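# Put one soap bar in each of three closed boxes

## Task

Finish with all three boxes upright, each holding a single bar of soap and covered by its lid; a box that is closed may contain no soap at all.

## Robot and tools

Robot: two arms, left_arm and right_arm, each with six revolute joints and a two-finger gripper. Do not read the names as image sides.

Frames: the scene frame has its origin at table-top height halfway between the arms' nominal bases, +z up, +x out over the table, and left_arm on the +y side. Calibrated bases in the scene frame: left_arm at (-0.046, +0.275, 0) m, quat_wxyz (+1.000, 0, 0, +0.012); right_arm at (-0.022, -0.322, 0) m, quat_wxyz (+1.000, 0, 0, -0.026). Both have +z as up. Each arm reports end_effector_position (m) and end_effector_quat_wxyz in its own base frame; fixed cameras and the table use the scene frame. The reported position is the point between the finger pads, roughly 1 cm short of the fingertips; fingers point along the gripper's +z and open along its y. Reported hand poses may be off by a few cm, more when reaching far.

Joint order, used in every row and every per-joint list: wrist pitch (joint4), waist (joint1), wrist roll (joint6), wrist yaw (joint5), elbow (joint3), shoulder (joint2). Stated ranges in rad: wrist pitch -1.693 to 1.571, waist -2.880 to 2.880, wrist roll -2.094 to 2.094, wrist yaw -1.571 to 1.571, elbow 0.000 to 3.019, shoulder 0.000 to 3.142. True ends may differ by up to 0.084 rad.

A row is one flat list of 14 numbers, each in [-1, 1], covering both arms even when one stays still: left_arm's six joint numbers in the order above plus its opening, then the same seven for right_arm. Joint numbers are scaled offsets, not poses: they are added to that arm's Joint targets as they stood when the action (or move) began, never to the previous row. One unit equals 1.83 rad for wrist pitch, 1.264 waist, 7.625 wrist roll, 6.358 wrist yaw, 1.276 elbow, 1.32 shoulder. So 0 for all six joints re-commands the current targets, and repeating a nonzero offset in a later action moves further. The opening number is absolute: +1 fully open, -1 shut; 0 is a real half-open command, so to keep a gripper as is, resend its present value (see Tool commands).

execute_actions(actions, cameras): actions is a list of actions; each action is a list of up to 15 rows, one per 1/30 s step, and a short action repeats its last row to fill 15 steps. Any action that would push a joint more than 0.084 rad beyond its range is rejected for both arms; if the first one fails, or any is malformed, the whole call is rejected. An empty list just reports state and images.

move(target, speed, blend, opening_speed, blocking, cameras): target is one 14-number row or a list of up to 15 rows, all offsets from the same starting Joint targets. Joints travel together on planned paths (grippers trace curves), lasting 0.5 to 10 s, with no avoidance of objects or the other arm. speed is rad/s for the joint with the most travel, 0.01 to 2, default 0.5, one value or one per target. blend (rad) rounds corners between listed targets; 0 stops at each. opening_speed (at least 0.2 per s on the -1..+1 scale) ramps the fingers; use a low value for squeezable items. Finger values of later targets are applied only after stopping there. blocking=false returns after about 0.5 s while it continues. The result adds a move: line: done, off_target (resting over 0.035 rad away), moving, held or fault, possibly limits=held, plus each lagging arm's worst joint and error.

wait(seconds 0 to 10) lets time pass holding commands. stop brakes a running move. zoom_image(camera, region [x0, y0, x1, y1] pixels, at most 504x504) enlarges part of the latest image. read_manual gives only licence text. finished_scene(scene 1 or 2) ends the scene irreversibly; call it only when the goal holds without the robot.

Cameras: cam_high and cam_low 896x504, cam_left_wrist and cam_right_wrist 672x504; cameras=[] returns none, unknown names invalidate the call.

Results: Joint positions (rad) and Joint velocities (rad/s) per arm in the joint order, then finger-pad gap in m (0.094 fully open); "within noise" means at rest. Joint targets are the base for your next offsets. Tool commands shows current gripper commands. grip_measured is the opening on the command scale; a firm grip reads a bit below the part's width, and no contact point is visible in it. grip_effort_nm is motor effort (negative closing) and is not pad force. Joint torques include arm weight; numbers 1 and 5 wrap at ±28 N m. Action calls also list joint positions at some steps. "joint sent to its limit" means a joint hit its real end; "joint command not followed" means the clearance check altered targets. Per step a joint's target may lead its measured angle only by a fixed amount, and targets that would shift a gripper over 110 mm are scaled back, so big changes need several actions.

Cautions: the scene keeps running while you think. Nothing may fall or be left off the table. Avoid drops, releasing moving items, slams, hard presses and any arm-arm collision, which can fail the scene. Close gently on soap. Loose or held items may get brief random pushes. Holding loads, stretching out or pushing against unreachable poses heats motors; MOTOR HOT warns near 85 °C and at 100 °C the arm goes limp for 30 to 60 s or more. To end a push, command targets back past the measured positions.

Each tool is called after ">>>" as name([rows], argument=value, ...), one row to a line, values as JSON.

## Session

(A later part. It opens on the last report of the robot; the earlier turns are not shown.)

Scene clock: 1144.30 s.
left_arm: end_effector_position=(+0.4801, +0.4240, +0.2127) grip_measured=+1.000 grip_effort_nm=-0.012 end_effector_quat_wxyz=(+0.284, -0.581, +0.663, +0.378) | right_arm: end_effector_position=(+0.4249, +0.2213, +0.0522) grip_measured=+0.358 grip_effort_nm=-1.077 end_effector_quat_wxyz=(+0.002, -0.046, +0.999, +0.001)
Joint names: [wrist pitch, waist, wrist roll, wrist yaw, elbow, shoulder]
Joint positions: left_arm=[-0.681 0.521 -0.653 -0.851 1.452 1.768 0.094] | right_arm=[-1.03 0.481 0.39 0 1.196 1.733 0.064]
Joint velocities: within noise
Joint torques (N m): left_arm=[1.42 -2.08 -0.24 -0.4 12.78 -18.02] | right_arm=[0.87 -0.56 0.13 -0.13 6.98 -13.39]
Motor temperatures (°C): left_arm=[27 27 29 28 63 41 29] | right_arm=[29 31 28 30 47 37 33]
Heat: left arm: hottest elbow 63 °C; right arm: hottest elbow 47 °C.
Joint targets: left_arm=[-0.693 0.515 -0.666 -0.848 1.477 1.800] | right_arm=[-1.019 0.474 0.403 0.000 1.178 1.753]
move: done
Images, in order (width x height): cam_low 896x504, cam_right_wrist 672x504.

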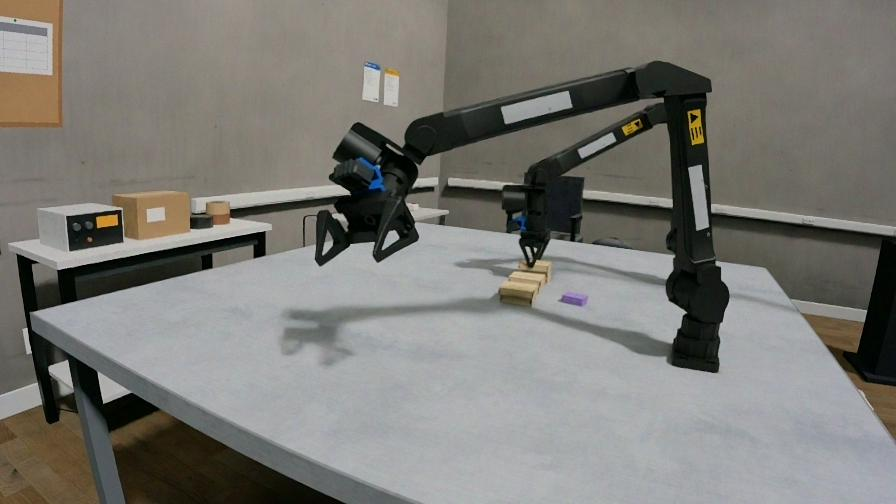

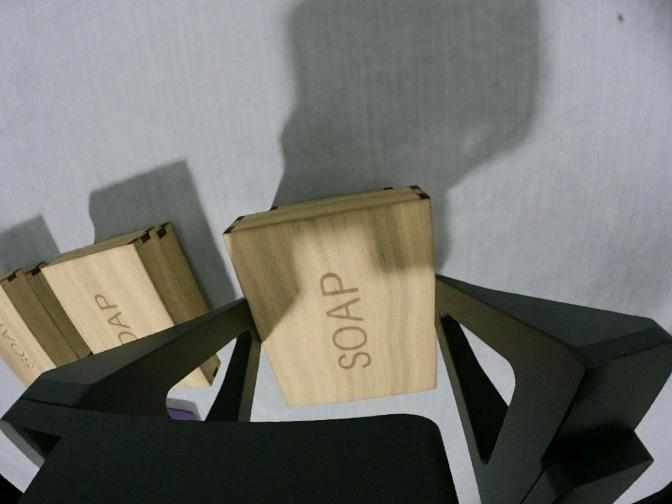

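>>> move([
  [0,0,0,0,0,0,1,-0.0164,0,0,0,0.0016,-0.0333,0.2],
  [0,0,0,0,0,0,1,0.0005,0,0,0,-0.0055,-0.0038,0.2],
], speed=0.1, cameras=["cam_right_wrist","cam_low"])

>>> zoom_image(camera="cam_right_wrist", region=[200, 120, 460, 300])

>>> zoom_image(camera="cam_low", region=[480, 250, 560, 310])

Scene clock: 1158.20 s.
left_arm: end_effector_position=(+0.4801, +0.4240, +0.2127) grip_measured=+1.000 grip_effort_nm=-0.012 end_effector_quat_wxyz=(+0.284, -0.581, +0.663, +0.378) | right_arm: end_effector_position=(+0.4223, +0.2200, +0.0531) grip_measured=+0.358 grip_effort_nm=-1.082 end_effector_quat_wxyz=(+0.000, -0.046, +0.999, +0.000)
Joint names: [wrist pitch, waist, wrist roll, wrist yaw, elbow, shoulder]
Joint positions: left_arm=[-0.681 0.521 -0.653 -0.851 1.452 1.768 0.094] | right_arm=[-1.035 0.481 0.39 0 1.191 1.727 0.064]
Joint velocities: within noise
Joint torques (N m): left_arm=[1.42 -2.08 -0.24 -0.4 12.78 -18.02] | right_arm=[1.02 -0.62 0.13 -0.13 6.74 -13.22]
Motor temperatures (°C): left_arm=[27 27 29 28 63 41 29] | right_arm=[29 31 28 30 47 37 33]
Heat: left arm: hottest elbow 63 °C; right arm: hottest elbow 47 °C.
Joint targets: left_arm=[-0.693 0.515 -0.666 -0.848 1.477 1.800] | right_arm=[-1.018 0.474 0.402 0.000 1.171 1.747]
move: done
Images, in order (width x height): cam_low 896x504, cam_right_wrist 672x504.

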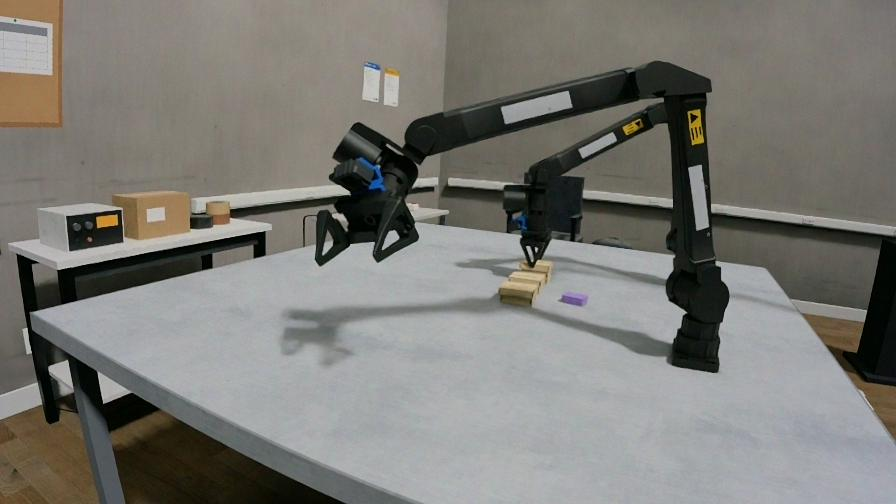

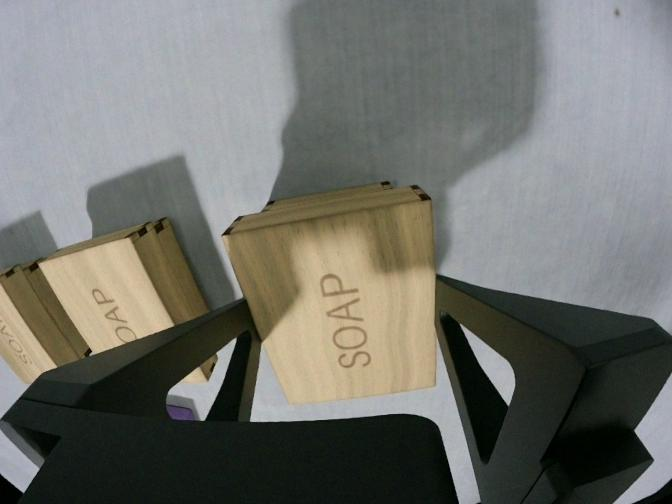

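Scaled by 1.938 from the camera's 672x504 image, which has a finer 960x720 frame.

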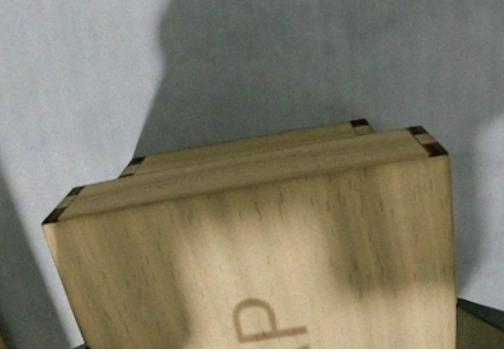

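Scaled by 6.300 from the camera's 896x504 image, which has a finer 1280x720 frame.

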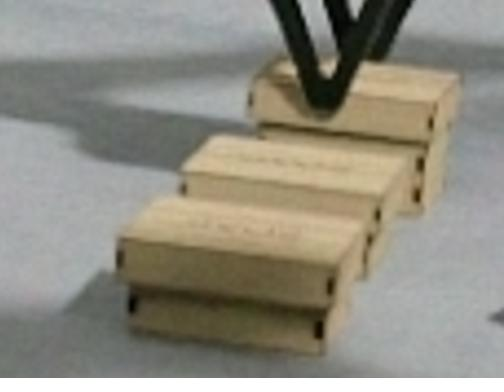

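>>> move(target=[0,0,0,0,0,0,1,0.004,0,0,0,-0.003,0.005,0.2], speed=0.05, cameras=["cam_right_wrist","cam_low"])

>>> zoom_image(camera="cam_right_wrist", region=[200, 120, 460, 300])

>>> zoom_image(camera="cam_low", region=[480, 250, 560, 310])

Scene clock: 1169.87 s.
left_arm: end_effector_position=(+0.4801, +0.4240, +0.2127) grip_measured=+1.000 grip_effort_nm=-0.007 end_effector_quat_wxyz=(+0.284, -0.581, +0.663, +0.378) | right_arm: end_effector_position=(+0.4224, +0.2200, +0.0528) grip_measured=+0.358 grip_effort_nm=-1.072 end_effector_quat_wxyz=(+0.001, -0.046, +0.999, +0.000)
Joint names: [wrist pitch, waist, wrist roll, wrist yaw, elbow, shoulder]
Joint positions: left_arm=[-0.681 0.521 -0.653 -0.851 1.452 1.768 0.094] | right_arm=[-1.033 0.481 0.39 0 1.19 1.727 0.064]
Joint velocities: within noise
Joint torques (N m): left_arm=[1.42 -2.14 -0.24 -0.39 12.77 -18.02] | right_arm=[1.21 -0.56 0.13 -0.13 6.48 -12.75]
Motor temperatures (°C): left_arm=[27 27 29 28 63 41 29] | right_arm=[29 31 28 30 47 36 33]
Heat: left arm: hottest elbow 63 °C; right arm: hottest elbow 47 °C.
Joint targets: left_arm=[-0.693 0.515 -0.666 -0.848 1.477 1.800] | right_arm=[-1.011 0.474 0.402 0.000 1.167 1.754]
move: done
Images, in order (width x height): cam_low 896x504, cam_right_wrist 672x504.

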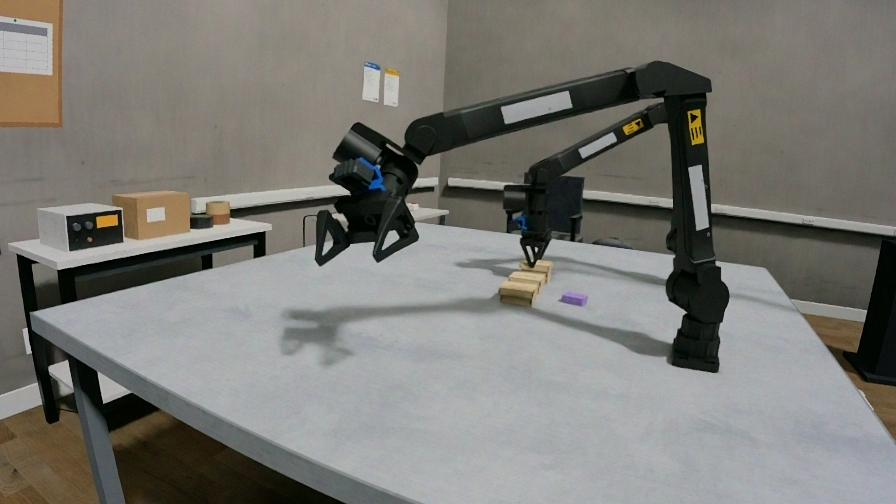

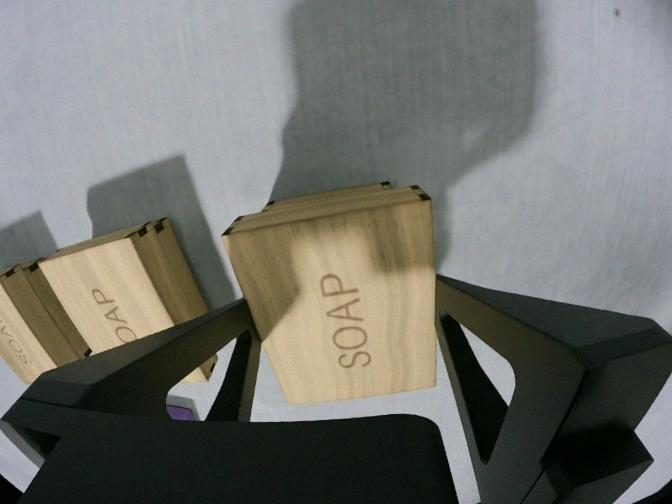

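Scaled by 1.938 from the camera's 672x504 image, which has a finer 960x720 frame.

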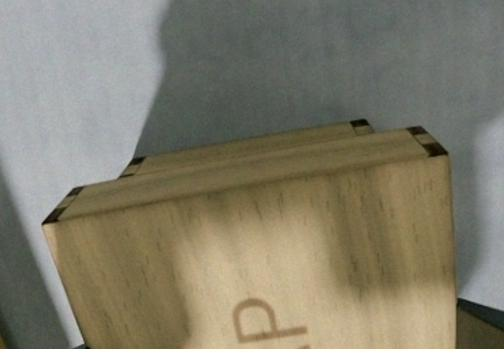

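Scaled by 6.300 from the camera's 896x504 image, which has a finer 1280x720 frame.

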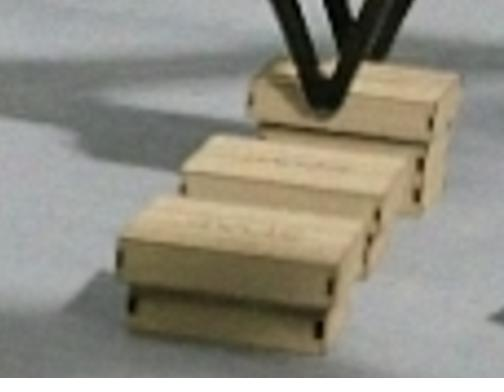

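>>> move([
  [0,0,0,0,0,0,1,-0.0219,0.0138,0,0,0.062,-0.0303,0.2],
  [0,0,0,0,0,0,1,-0.004,0.0138,0,0,0.0085,-0.001,0.2],
], speed=0.1, cameras=["cam_right_wrist","cam_low"])

>>> zoom_image(camera="cam_right_wrist", region=[200, 120, 460, 300])

>>> zoom_image(camera="cam_low", region=[480, 250, 560, 310])

Scene clock: 1189.90 s.
left_arm: end_effector_position=(+0.4801, +0.4240, +0.2127) grip_measured=+1.000 grip_effort_nm=-0.012 end_effector_quat_wxyz=(+0.284, -0.581, +0.663, +0.378) | right_arm: end_effector_position=(+0.4229, +0.2219, +0.0537) grip_measured=+0.358 grip_effort_nm=-1.072 end_effector_quat_wxyz=(+0.003, -0.047, +0.999, +0.001)
Joint names: [wrist pitch, waist, wrist roll, wrist yaw, elbow, shoulder]
Joint positions: left_arm=[-0.681 0.521 -0.653 -0.851 1.452 1.768 0.094] | right_arm=[-1.03 0.484 0.39 0 1.191 1.726 0.064]
Joint velocities: within noise
Joint torques (N m): left_arm=[1.42 -2.08 -0.24 -0.4 12.78 -18.02] | right_arm=[0.85 0.73 0.13 -0.13 7.32 -12.69]
Motor temperatures (°C): left_arm=[27 27 29 28 63 41 29] | right_arm=[29 31 28 30 46 36 33]
Heat: left arm: hottest elbow 63 °C; right arm: hottest elbow 46 °C.
Joint targets: left_arm=[-0.693 0.515 -0.666 -0.848 1.477 1.800] | right_arm=[-1.018 0.491 0.402 0.000 1.178 1.753]
move: done
Images, in order (width x height): cam_low 896x504, cam_right_wrist 672x504.

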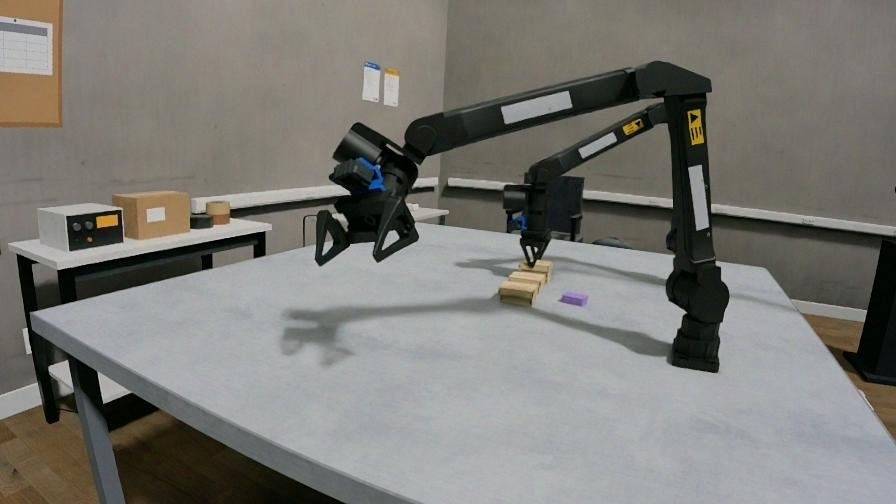

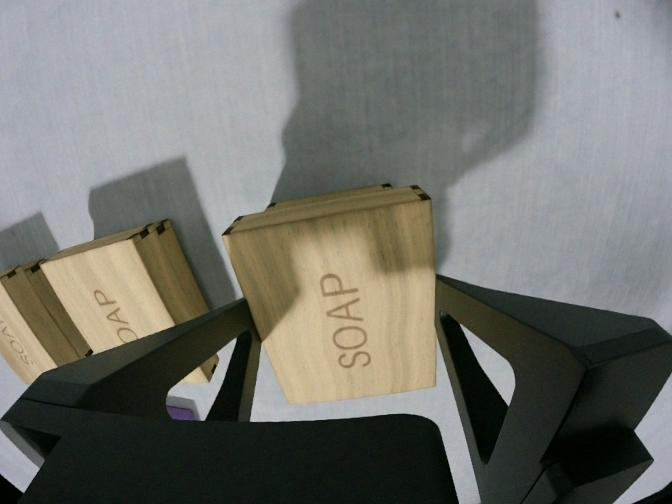

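Scaled by 1.938 from the camera's 672x504 image, which has a finer 960x720 frame.

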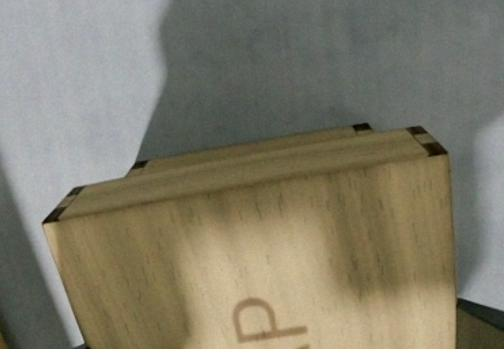

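Scaled by 6.300 from the camera's 896x504 image, which has a finer 1280x720 frame.

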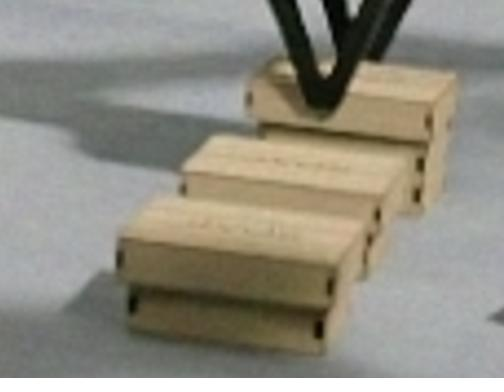

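>>> move([
  [0,0,0,0,0,0,1,-0.006,0,0.0028,0,0.012,-0.012,0.2],
  [0,0,0,0,0,0,1,-0.003,0,0.0028,0,-0.004,0.004,0.2],
], speed=0.08, cameras=["cam_right_wrist","cam_low"])

>>> zoom_image(camera="cam_right_wrist", region=[200, 120, 460, 300])

>>> zoom_image(camera="cam_low", region=[510, 250, 560, 290])

Scene clock: 1202.77 s.
left_arm: end_effector_position=(+0.4801, +0.4240, +0.2127) grip_measured=+1.000 grip_effort_nm=-0.012 end_effector_quat_wxyz=(+0.284, -0.581, +0.663, +0.378) | right_arm: end_effector_position=(+0.4228, +0.2219, +0.0536) grip_measured=+0.358 grip_effort_nm=-1.077 end_effector_quat_wxyz=(+0.003, -0.039, +0.999, +0.001)
Joint names: [wrist pitch, waist, wrist roll, wrist yaw, elbow, shoulder]
Joint positions: left_arm=[-0.681 0.521 -0.653 -0.851 1.452 1.768 0.094] | right_arm=[-1.03 0.484 0.407 0 1.191 1.726 0.064]
Joint velocities: within noise
Joint torques (N m): left_arm=[1.43 -2.08 -0.24 -0.4 12.77 -18.02] | right_arm=[0.64 0.73 0.17 -0.13 6.93 -12.4]
Motor temperatures (°C): left_arm=[27 27 29 28 63 41 29] | right_arm=[29 31 28 30 46 36 33]
Heat: left arm: hottest elbow 63 °C; right arm: hottest elbow 46 °C.
Joint targets: left_arm=[-0.693 0.515 -0.666 -0.848 1.477 1.800] | right_arm=[-1.024 0.491 0.424 0.000 1.173 1.758]
move: done
Images, in order (width x height): cam_low 896x504, cam_right_wrist 672x504.

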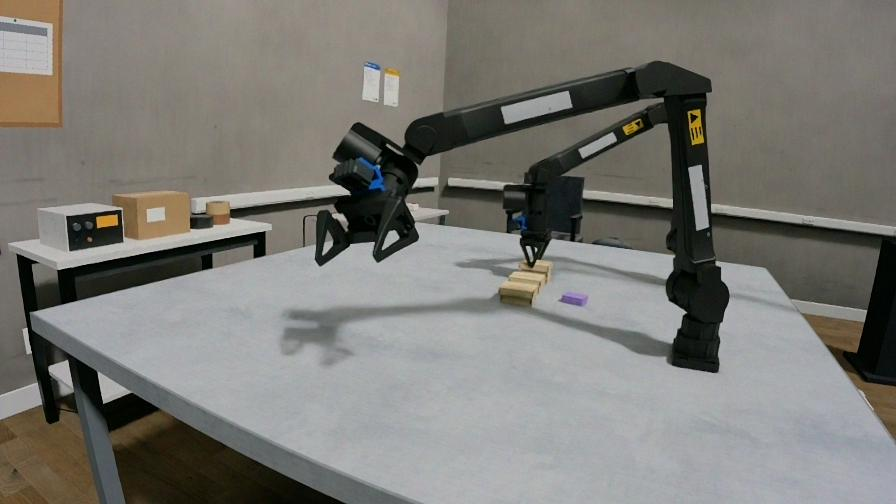

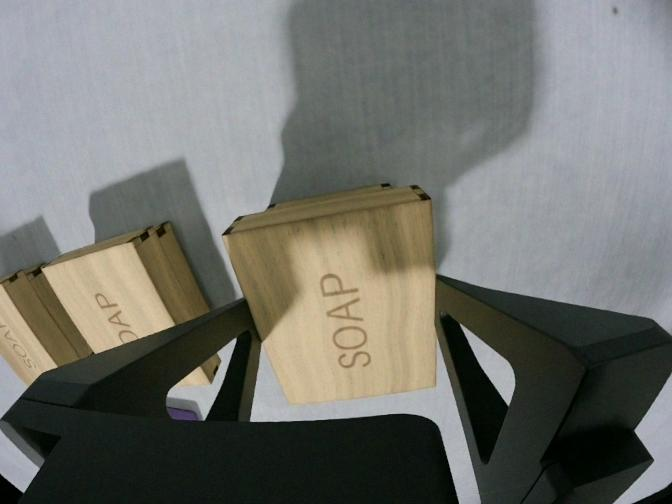

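Scaled by 1.938 from the camera's 672x504 image, which has a finer 960x720 frame.

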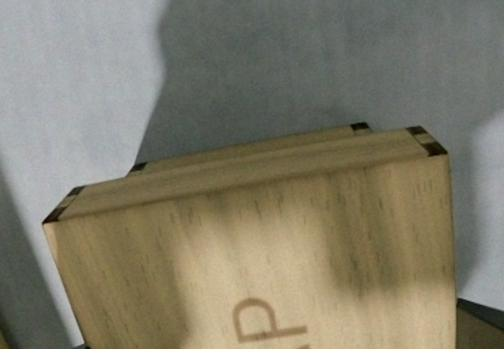

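Scaled by 10.080 from the camera's 896x504 image, which has a finer 1280x720 frame.

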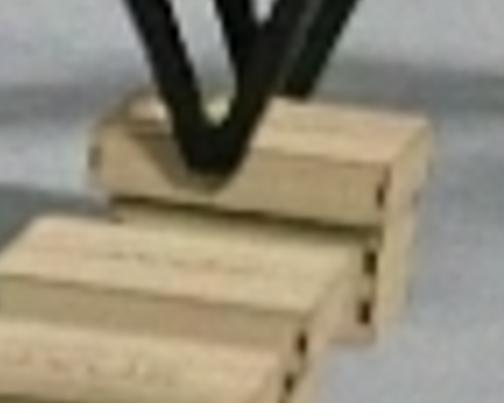

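>>> move(target=[0,0,0,0,0,0,1,-0.0135,0,0,0,-0.0015,0.001,0.2], speed=0.05, cameras=["cam_right_wrist","cam_low"])

>>> zoom_image(camera="cam_right_wrist", region=[200, 120, 460, 300])

>>> zoom_image(camera="cam_low", region=[510, 250, 560, 290])

Scene clock: 1220.13 s.
left_arm: end_effector_position=(+0.4801, +0.4240, +0.2127) grip_measured=+1.000 grip_effort_nm=-0.012 end_effector_quat_wxyz=(+0.284, -0.581, +0.663, +0.378) | right_arm: end_effector_position=(+0.4216, +0.2212, +0.0534) grip_measured=+0.358 grip_effort_nm=-1.077 end_effector_quat_wxyz=(+0.000, -0.037, +0.999, +0.000)
Joint names: [wrist pitch, waist, wrist roll, wrist yaw, elbow, shoulder]
Joint positions: left_arm=[-0.681 0.521 -0.653 -0.851 1.452 1.768 0.094] | right_arm=[-1.035 0.484 0.41 0 1.191 1.726 0.064]
Joint velocities: within noise
Joint torques (N m): left_arm=[1.43 -2.02 -0.24 -0.4 12.77 -17.96] | right_arm=[-0.17 0.73 0.16 -0.13 6.75 -12.22]
Motor temperatures (°C): left_arm=[27 27 29 28 63 41 29] | right_arm=[29 31 28 30 46 35 33]
Heat: left arm: hottest elbow 63 °C; right arm: hottest elbow 46 °C.
Joint targets: left_arm=[-0.693 0.515 -0.666 -0.848 1.477 1.800] | right_arm=[-1.048 0.491 0.424 0.000 1.171 1.759]
move: done
Images, in order (width x height): cam_low 896x504, cam_right_wrist 672x504.

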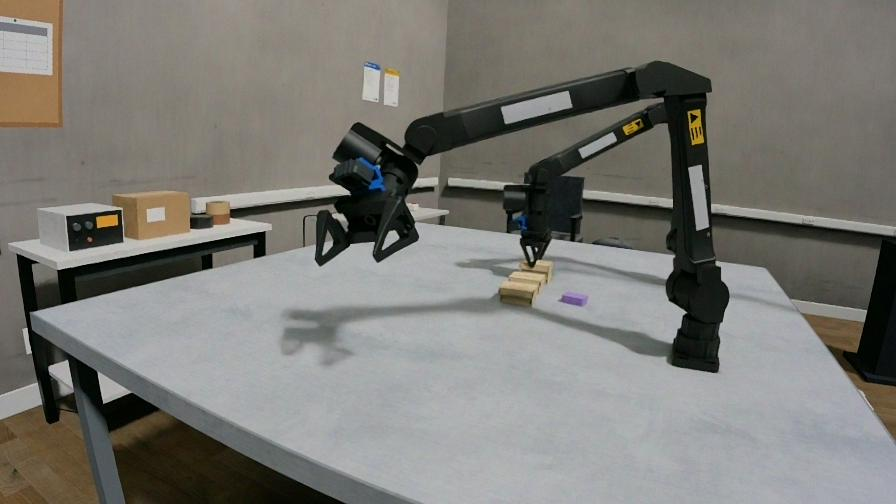

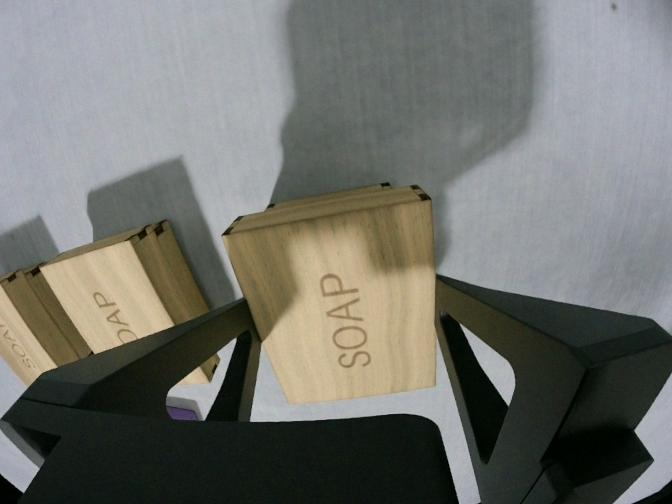

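Scaled by 1.938 from the camera's 672x504 image, which has a finer 960x720 frame.

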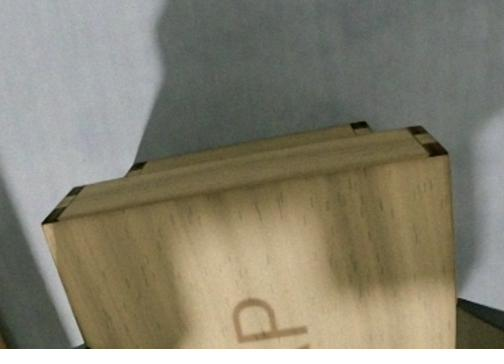

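Scaled by 10.080 from the camera's 896x504 image, which has a finer 1280x720 frame.

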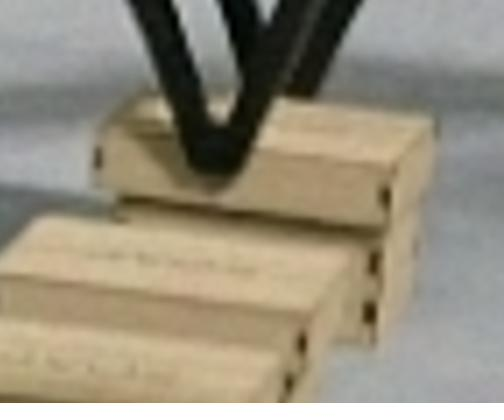

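>>> move([
  [0,0,0,0,0,0,1,-0.0022,0,0,0,0.006,-0.0402,0.2],
  [0,0,0,0,0,0,1,0.0102,0,0,0,0.0008,-0.0106,0.2],
], speed=0.1, cameras=["cam_right_wrist","cam_low"])

>>> zoom_image(camera="cam_right_wrist", region=[200, 120, 460, 300])

>>> zoom_image(camera="cam_low", region=[510, 250, 560, 290])

Scene clock: 1240.73 s.
left_arm: end_effector_position=(+0.4801, +0.4240, +0.2127) grip_measured=+1.000 grip_effort_nm=-0.007 end_effector_quat_wxyz=(+0.284, -0.581, +0.663, +0.378) | right_arm: end_effector_position=(+0.4201, +0.2204, +0.0534) grip_measured=+0.358 grip_effort_nm=-1.072 end_effector_quat_wxyz=(-0.002, -0.037, +0.999, -0.001)
Joint names: [wrist pitch, waist, wrist roll, wrist yaw, elbow, shoulder]
Joint positions: left_arm=[-0.681 0.521 -0.653 -0.851 1.452 1.768 0.094] | right_arm=[-1.04 0.484 0.411 0 1.19 1.725 0.064]
Joint velocities: within noise
Joint torques (N m): left_arm=[1.43 -2.02 -0.24 -0.4 12.77 -18.02] | right_arm=[0.76 0.73 0.13 -0.13 6.9 -13.27]
Motor temperatures (°C): left_arm=[27 27 29 28 63 41 29] | right_arm=[29 31 28 30 46 35 33]
Heat: left arm: hottest elbow 63 °C; right arm: hottest elbow 46 °C.
Joint targets: left_arm=[-0.693 0.515 -0.666 -0.848 1.477 1.800] | right_arm=[-1.029 0.491 0.424 0.000 1.172 1.745]
move: done
Images, in order (width x height): cam_low 896x504, cam_right_wrist 672x504.

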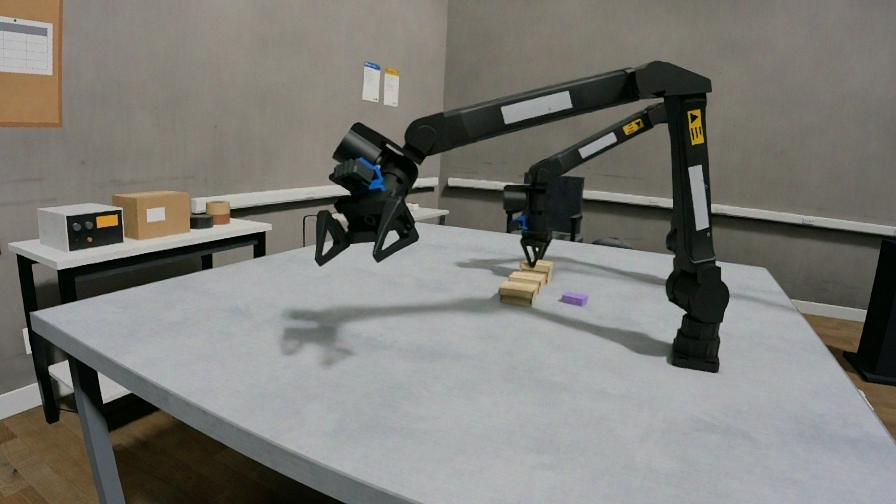

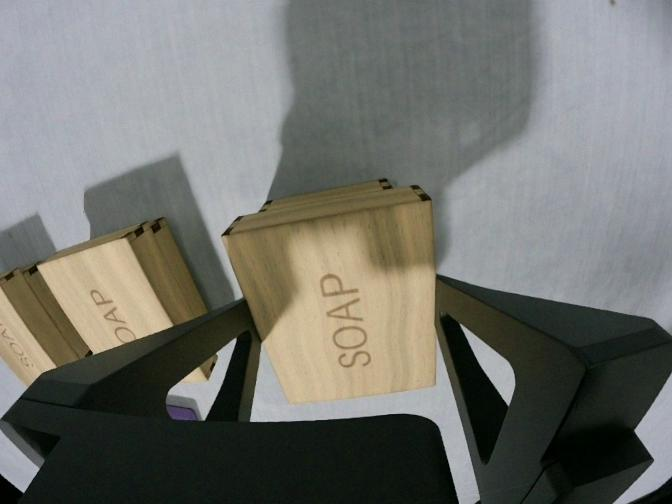

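Scaled by 1.938 from the camera's 672x504 image, which has a finer 960x720 frame.

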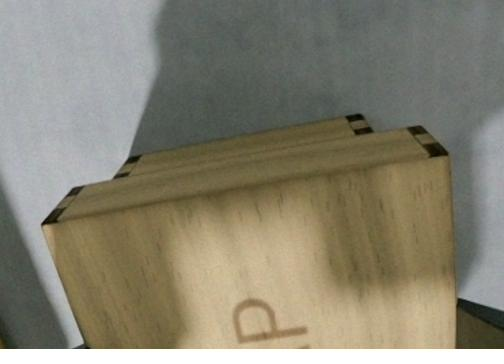

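Scaled by 10.080 from the camera's 896x504 image, which has a finer 1280x720 frame.

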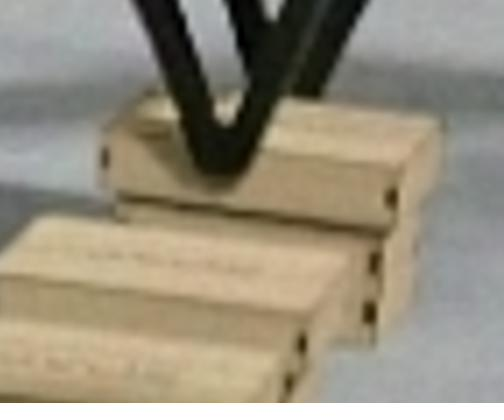

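>>> move([
  [0,0,0,0,0,0,1,0,0.0026,0,0,0,-0.002,0.2],
  [0,0,0,0,0,0,1,0.006,0.0026,0,0,-0.0035,0.0045,0.2],
], speed=0.06, cameras=["cam_right_wrist","cam_low"])

>>> zoom_image(camera="cam_right_wrist", region=[200, 120, 460, 300])

>>> zoom_image(camera="cam_low", region=[510, 250, 560, 290])

Scene clock: 1251.30 s.
left_arm: end_effector_position=(+0.4801, +0.4240, +0.2127) grip_measured=+1.000 grip_effort_nm=-0.017 end_effector_quat_wxyz=(+0.284, -0.581, +0.663, +0.378) | right_arm: end_effector_position=(+0.4200, +0.2210, +0.0530) grip_measured=+0.358 grip_effort_nm=-1.082 end_effector_quat_wxyz=(-0.001, -0.037, +0.999, -0.001)
Joint names: [wrist pitch, waist, wrist roll, wrist yaw, elbow, shoulder]
Joint positions: left_arm=[-0.681 0.521 -0.653 -0.851 1.452 1.768 0.094] | right_arm=[-1.037 0.486 0.411 0 1.188 1.725 0.064]
Joint velocities: within noise
Joint torques (N m): left_arm=[1.42 -2.08 -0.24 -0.4 12.79 -18.02] | right_arm=[1.06 0.91 0.13 -0.13 6.63 -12.81]
Motor temperatures (°C): left_arm=[27 27 29 28 63 41 29] | right_arm=[29 31 28 30 45 35 33]
Heat: left arm: hottest elbow 63 °C; right arm: hottest elbow 45 °C.
Joint targets: left_arm=[-0.693 0.515 -0.666 -0.848 1.477 1.800] | right_arm=[-1.018 0.495 0.424 0.000 1.168 1.751]
move: done
Images, in order (width x height): cam_low 896x504, cam_right_wrist 672x504.

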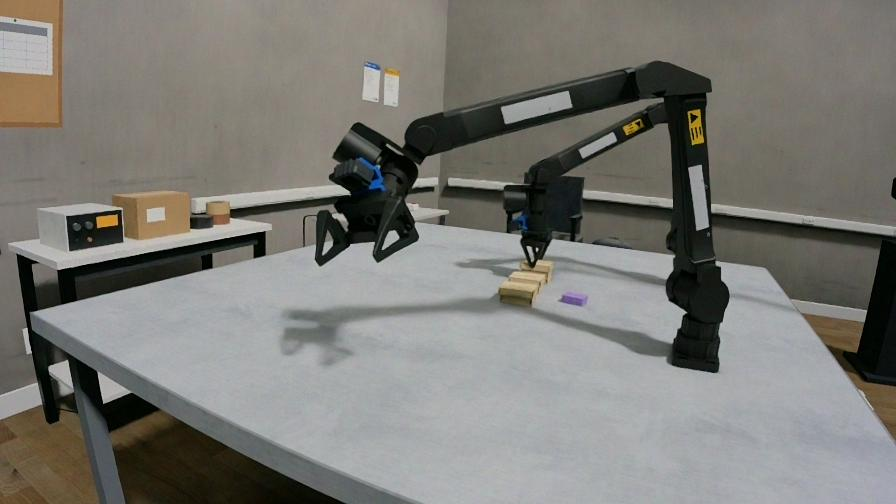

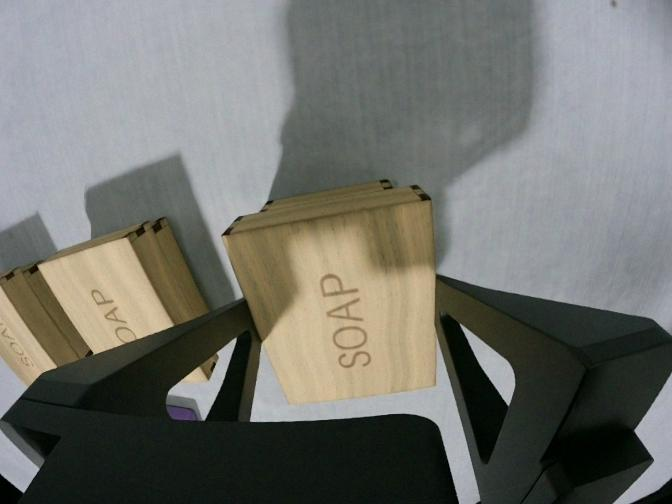

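Scaled by 1.938 from the camera's 672x504 image, which has a finer 960x720 frame.

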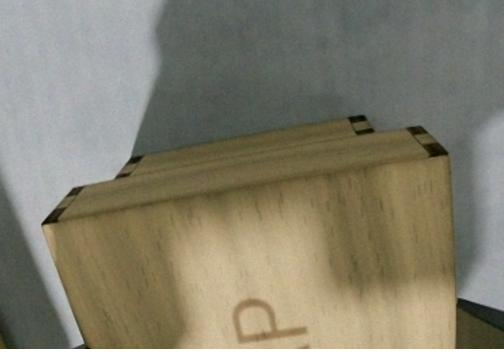

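Scaled by 10.080 from the camera's 896x504 image, which has a finer 1280x720 frame.

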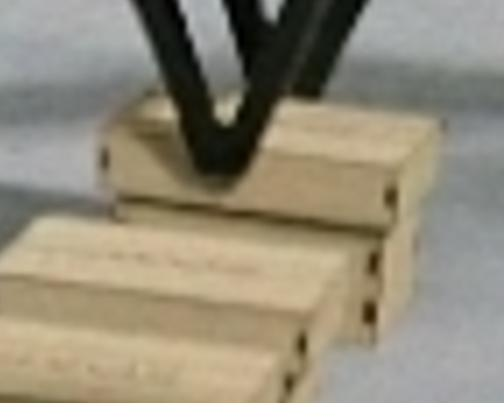

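>>> move([
  [0,0,0,0,0,0,1,-0.006,0.003,0,0,0.006,-0.034,0.2],
  [0,0,0,0,0,0,1,0.004,0.003,0,0,-0.001,0.001,0.2],
], speed=0.08, cameras=["cam_right_wrist","cam_low"])

>>> zoom_image(camera="cam_right_wrist", region=[200, 120, 460, 300])

>>> zoom_image(camera="cam_low", region=[510, 250, 560, 290])

Scene clock: 1260.57 s.
left_arm: end_effector_position=(+0.4801, +0.4240, +0.2127) grip_measured=+1.000 grip_effort_nm=-0.012 end_effector_quat_wxyz=(+0.284, -0.581, +0.663, +0.378) | right_arm: end_effector_position=(+0.4179, +0.2232, +0.0474) grip_measured=+0.358 grip_effort_nm=-1.077 end_effector_quat_wxyz=(+0.000, -0.040, +0.999, +0.000)
Joint names: [wrist pitch, waist, wrist roll, wrist yaw, elbow, shoulder]
Joint positions: left_arm=[-0.681 0.521 -0.653 -0.851 1.452 1.768 0.094] | right_arm=[-1.019 0.492 0.411 0 1.177 1.73 0.064]
Joint velocities: within noise
Joint torques (N m): left_arm=[1.43 -2.02 -0.24 -0.4 12.78 -18.02] | right_arm=[0.68 0.67 0.13 -0.13 7.35 -13.04]
Motor temperatures (°C): left_arm=[27 27 29 28 63 41 29] | right_arm=[29 31 28 30 45 35 33]
Heat: left arm: hottest elbow 63 °C; right arm: hottest elbow 45 °C.
Joint targets: left_arm=[-0.693 0.515 -0.666 -0.848 1.477 1.800] | right_arm=[-1.011 0.498 0.424 0.001 1.166 1.753]
move: done
Images, in order (width x height): cam_low 896x504, cam_right_wrist 672x504.

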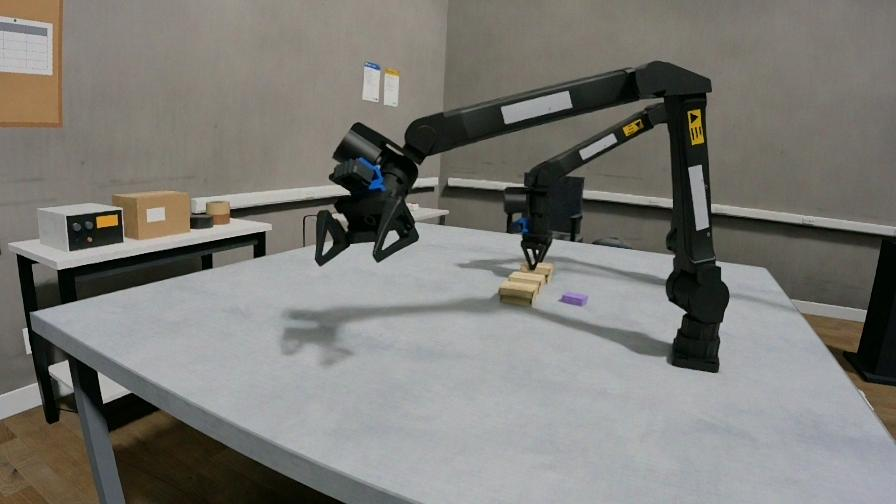

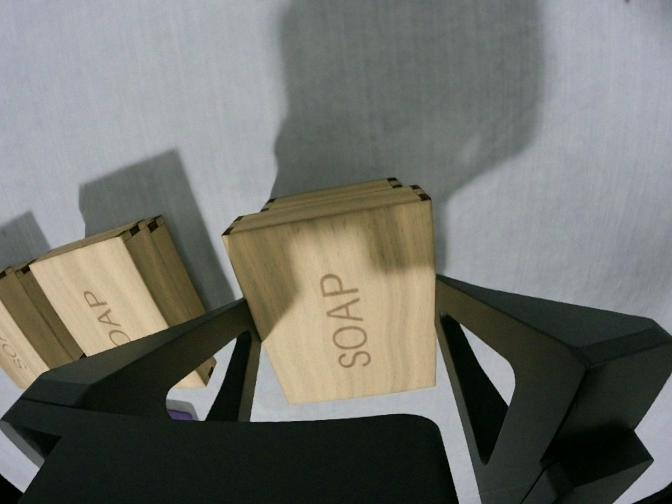

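Scaled by 1.938 from the camera's 672x504 image, which has a finer 960x720 frame.

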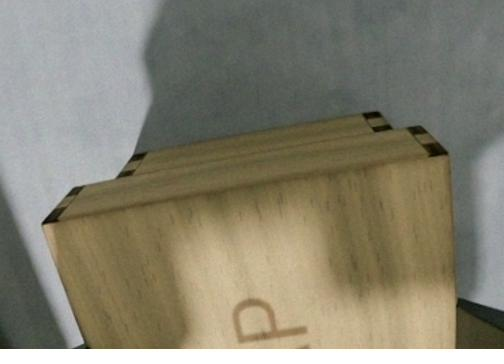

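Scaled by 10.080 from the camera's 896x504 image, which has a finer 1280x720 frame.

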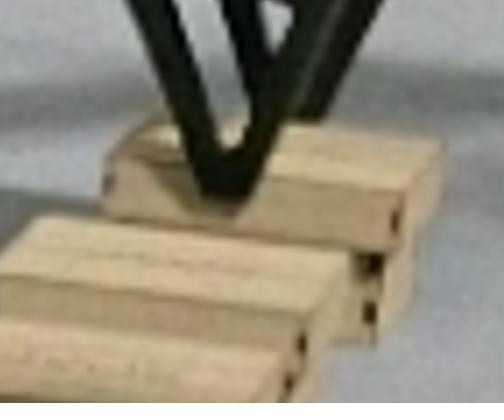

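>>> move(target=[0,0,0,0,0,0,1,0.015,0,0,0,-0.010,0.0115,0.2], speed=0.1, cameras=["cam_low","cam_high"])

>>> zoom_image(camera="cam_low", region=[480, 250, 560, 310])

Scene clock: 1281.33 s.
left_arm: end_effector_position=(+0.4801, +0.4240, +0.2127) grip_measured=+1.000 grip_effort_nm=-0.007 end_effector_quat_wxyz=(+0.284, -0.581, +0.663, +0.378) | right_arm: end_effector_position=(+0.4181, +0.2233, +0.0383) grip_measured=+0.358 grip_effort_nm=-1.072 end_effector_quat_wxyz=(+0.000, -0.040, +0.999, +0.000)
Joint names: [wrist pitch, waist, wrist roll, wrist yaw, elbow, shoulder]
Joint positions: left_arm=[-0.681 0.521 -0.653 -0.851 1.452 1.768 0.094] | right_arm=[-0.995 0.492 0.411 0 1.167 1.742 0.064]
Joint velocities: within noise
Joint torques (N m): left_arm=[1.43 -2.08 -0.24 -0.4 12.77 -18.02] | right_arm=[0.79 0.73 0.13 -0.13 7.08 -12.92]
Motor temperatures (°C): left_arm=[27 27 29 28 63 41 29] | right_arm=[29 31 28 30 44 36 33]
Heat: left arm: hottest elbow 63 °C; right arm: hottest elbow 44 °C.
Joint targets: left_arm=[-0.693 0.515 -0.666 -0.848 1.477 1.800] | right_arm=[-0.984 0.498 0.424 0.001 1.154 1.768]
move: done
Images, in order (width x height): cam_high 896x504, cam_low 896x504.

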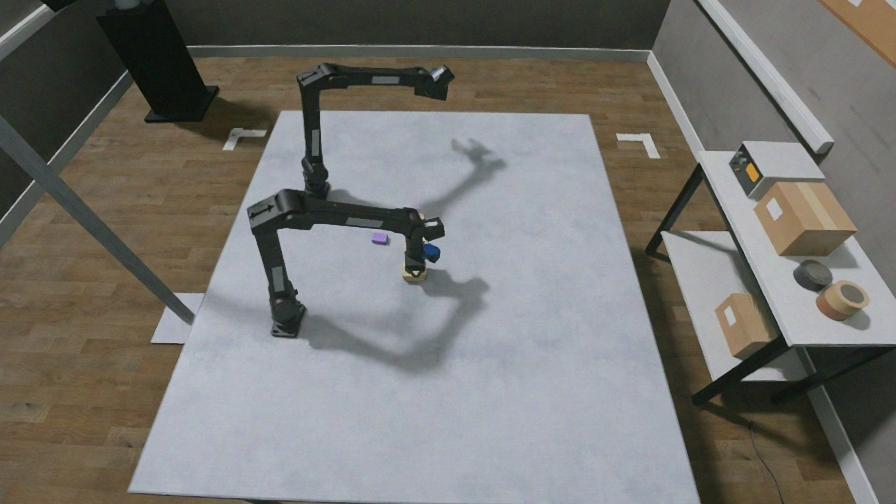

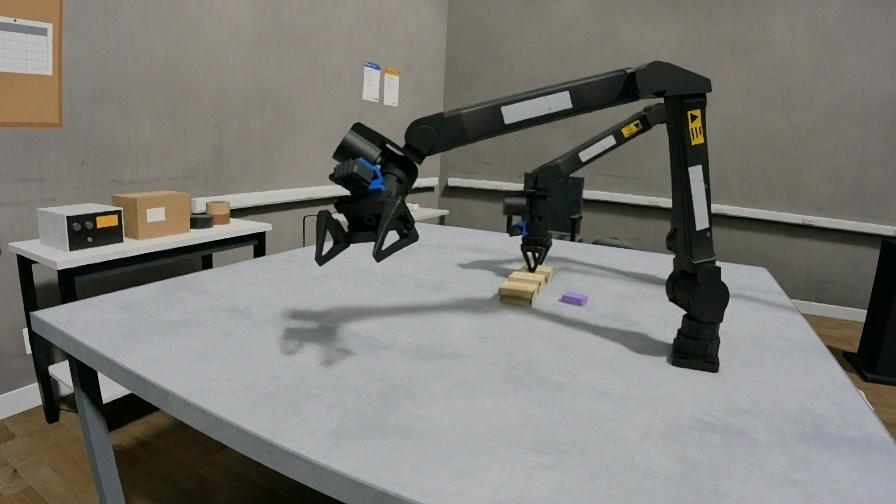

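Scaled by 6.300 from the camera's 896x504 image, which has a finer 1280x720 frame.

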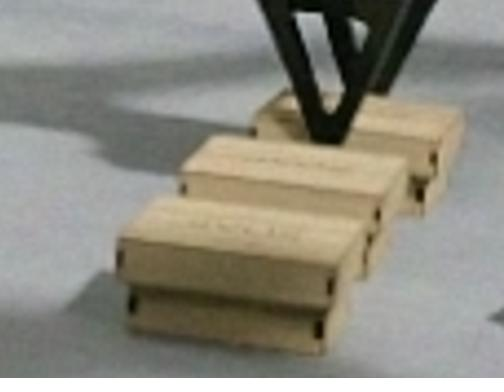

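>>> move(target=[0,0,0,0,0,0,1,0.003,0,0,0,-0.002,0.0025,0.2], speed=0.1, cameras=[])

>>> move(target=[0,0,0,0,0,0,1,0,0,0,0,0,-0.009,0.72], speed=0.1, opening_speed=0.5, cameras=["cam_low","cam_right_wrist"])

>>> zoom_image(camera="cam_low", region=[480, 250, 560, 310])

Scene clock: 1289.40 s.
left_arm: end_effector_position=(+0.4801, +0.4240, +0.2127) grip_measured=+1.000 grip_effort_nm=-0.012 end_effector_quat_wxyz=(+0.284, -0.581, +0.663, +0.378) | right_arm: end_effector_position=(+0.4182, +0.2233, +0.0383) grip_measured=+0.358 grip_effort_nm=-1.077 end_effector_quat_wxyz=(+0.001, -0.040, +0.999, +0.000)
Joint names: [wrist pitch, waist, wrist roll, wrist yaw, elbow, shoulder]
Joint positions: left_arm=[-0.681 0.521 -0.653 -0.851 1.452 1.768 0.094] | right_arm=[-0.995 0.492 0.411 0 1.167 1.742 0.064]
Joint velocities: within noise
Joint torques (N m): left_arm=[1.42 -2.08 -0.24 -0.4 12.75 -18.02] | right_arm=[0.99 0.67 0.13 -0.13 6.86 -12.63]
Motor temperatures (°C): left_arm=[27 27 29 28 63 41 29] | right_arm=[29 31 28 30 45 36 33]
Heat: left arm: hottest elbow 63 °C; right arm: hottest elbow 45 °C.
Joint targets: left_arm=[-0.693 0.515 -0.666 -0.848 1.477 1.800] | right_arm=[-0.978 0.498 0.424 0.001 1.151 1.771]
move: done
No camera images: "cameras" was empty.

Scene clock: 1290.80 s.
left_arm: end_effector_position=(+0.4801, +0.4240, +0.2127) grip_measured=+1.000 grip_effort_nm=-0.007 end_effector_quat_wxyz=(+0.284, -0.581, +0.663, +0.378) | right_arm: end_effector_position=(+0.4175, +0.2229, +0.0365) grip_measured=+0.717 grip_effort_nm=0.046 end_effector_quat_wxyz=(+0.001, -0.040, +0.999, +0.000)
Joint names: [wrist pitch, waist, wrist roll, wrist yaw, elbow, shoulder]
Joint positions: left_arm=[-0.681 0.521 -0.653 -0.851 1.452 1.768 0.094] | right_arm=[-0.987 0.492 0.411 0 1.161 1.742 0.081]
Joint velocities: within noise
Joint torques (N m): left_arm=[1.43 -2.02 -0.24 -0.4 12.77 -17.96] | right_arm=[0.72 0.67 0.13 -0.13 7.27 -13.51]
Motor temperatures (°C): left_arm=[27 27 29 28 63 41 29] | right_arm=[29 31 28 30 45 36 33]
Heat: left arm: hottest elbow 63 °C; right arm: hottest elbow 45 °C.
Joint targets: left_arm=[-0.693 0.515 -0.666 -0.848 1.477 1.800] | right_arm=[-0.978 0.498 0.424 0.001 1.151 1.759]
move: done
Images, in order (width x height): cam_low 896x504, cam_right_wrist 672x504.

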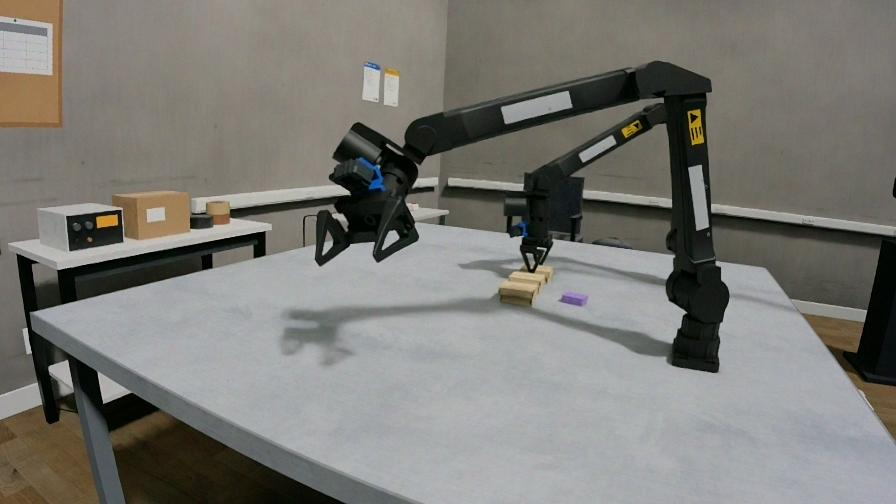

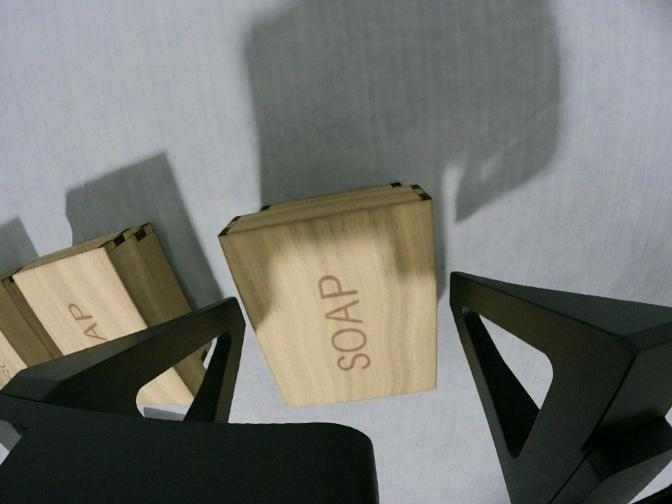

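Scaled by 6.300 from the camera's 896x504 image, which has a finer 1280x720 frame.

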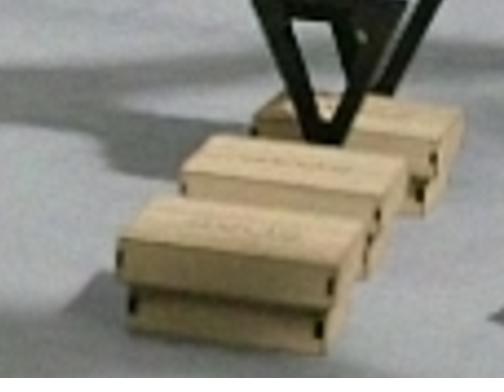

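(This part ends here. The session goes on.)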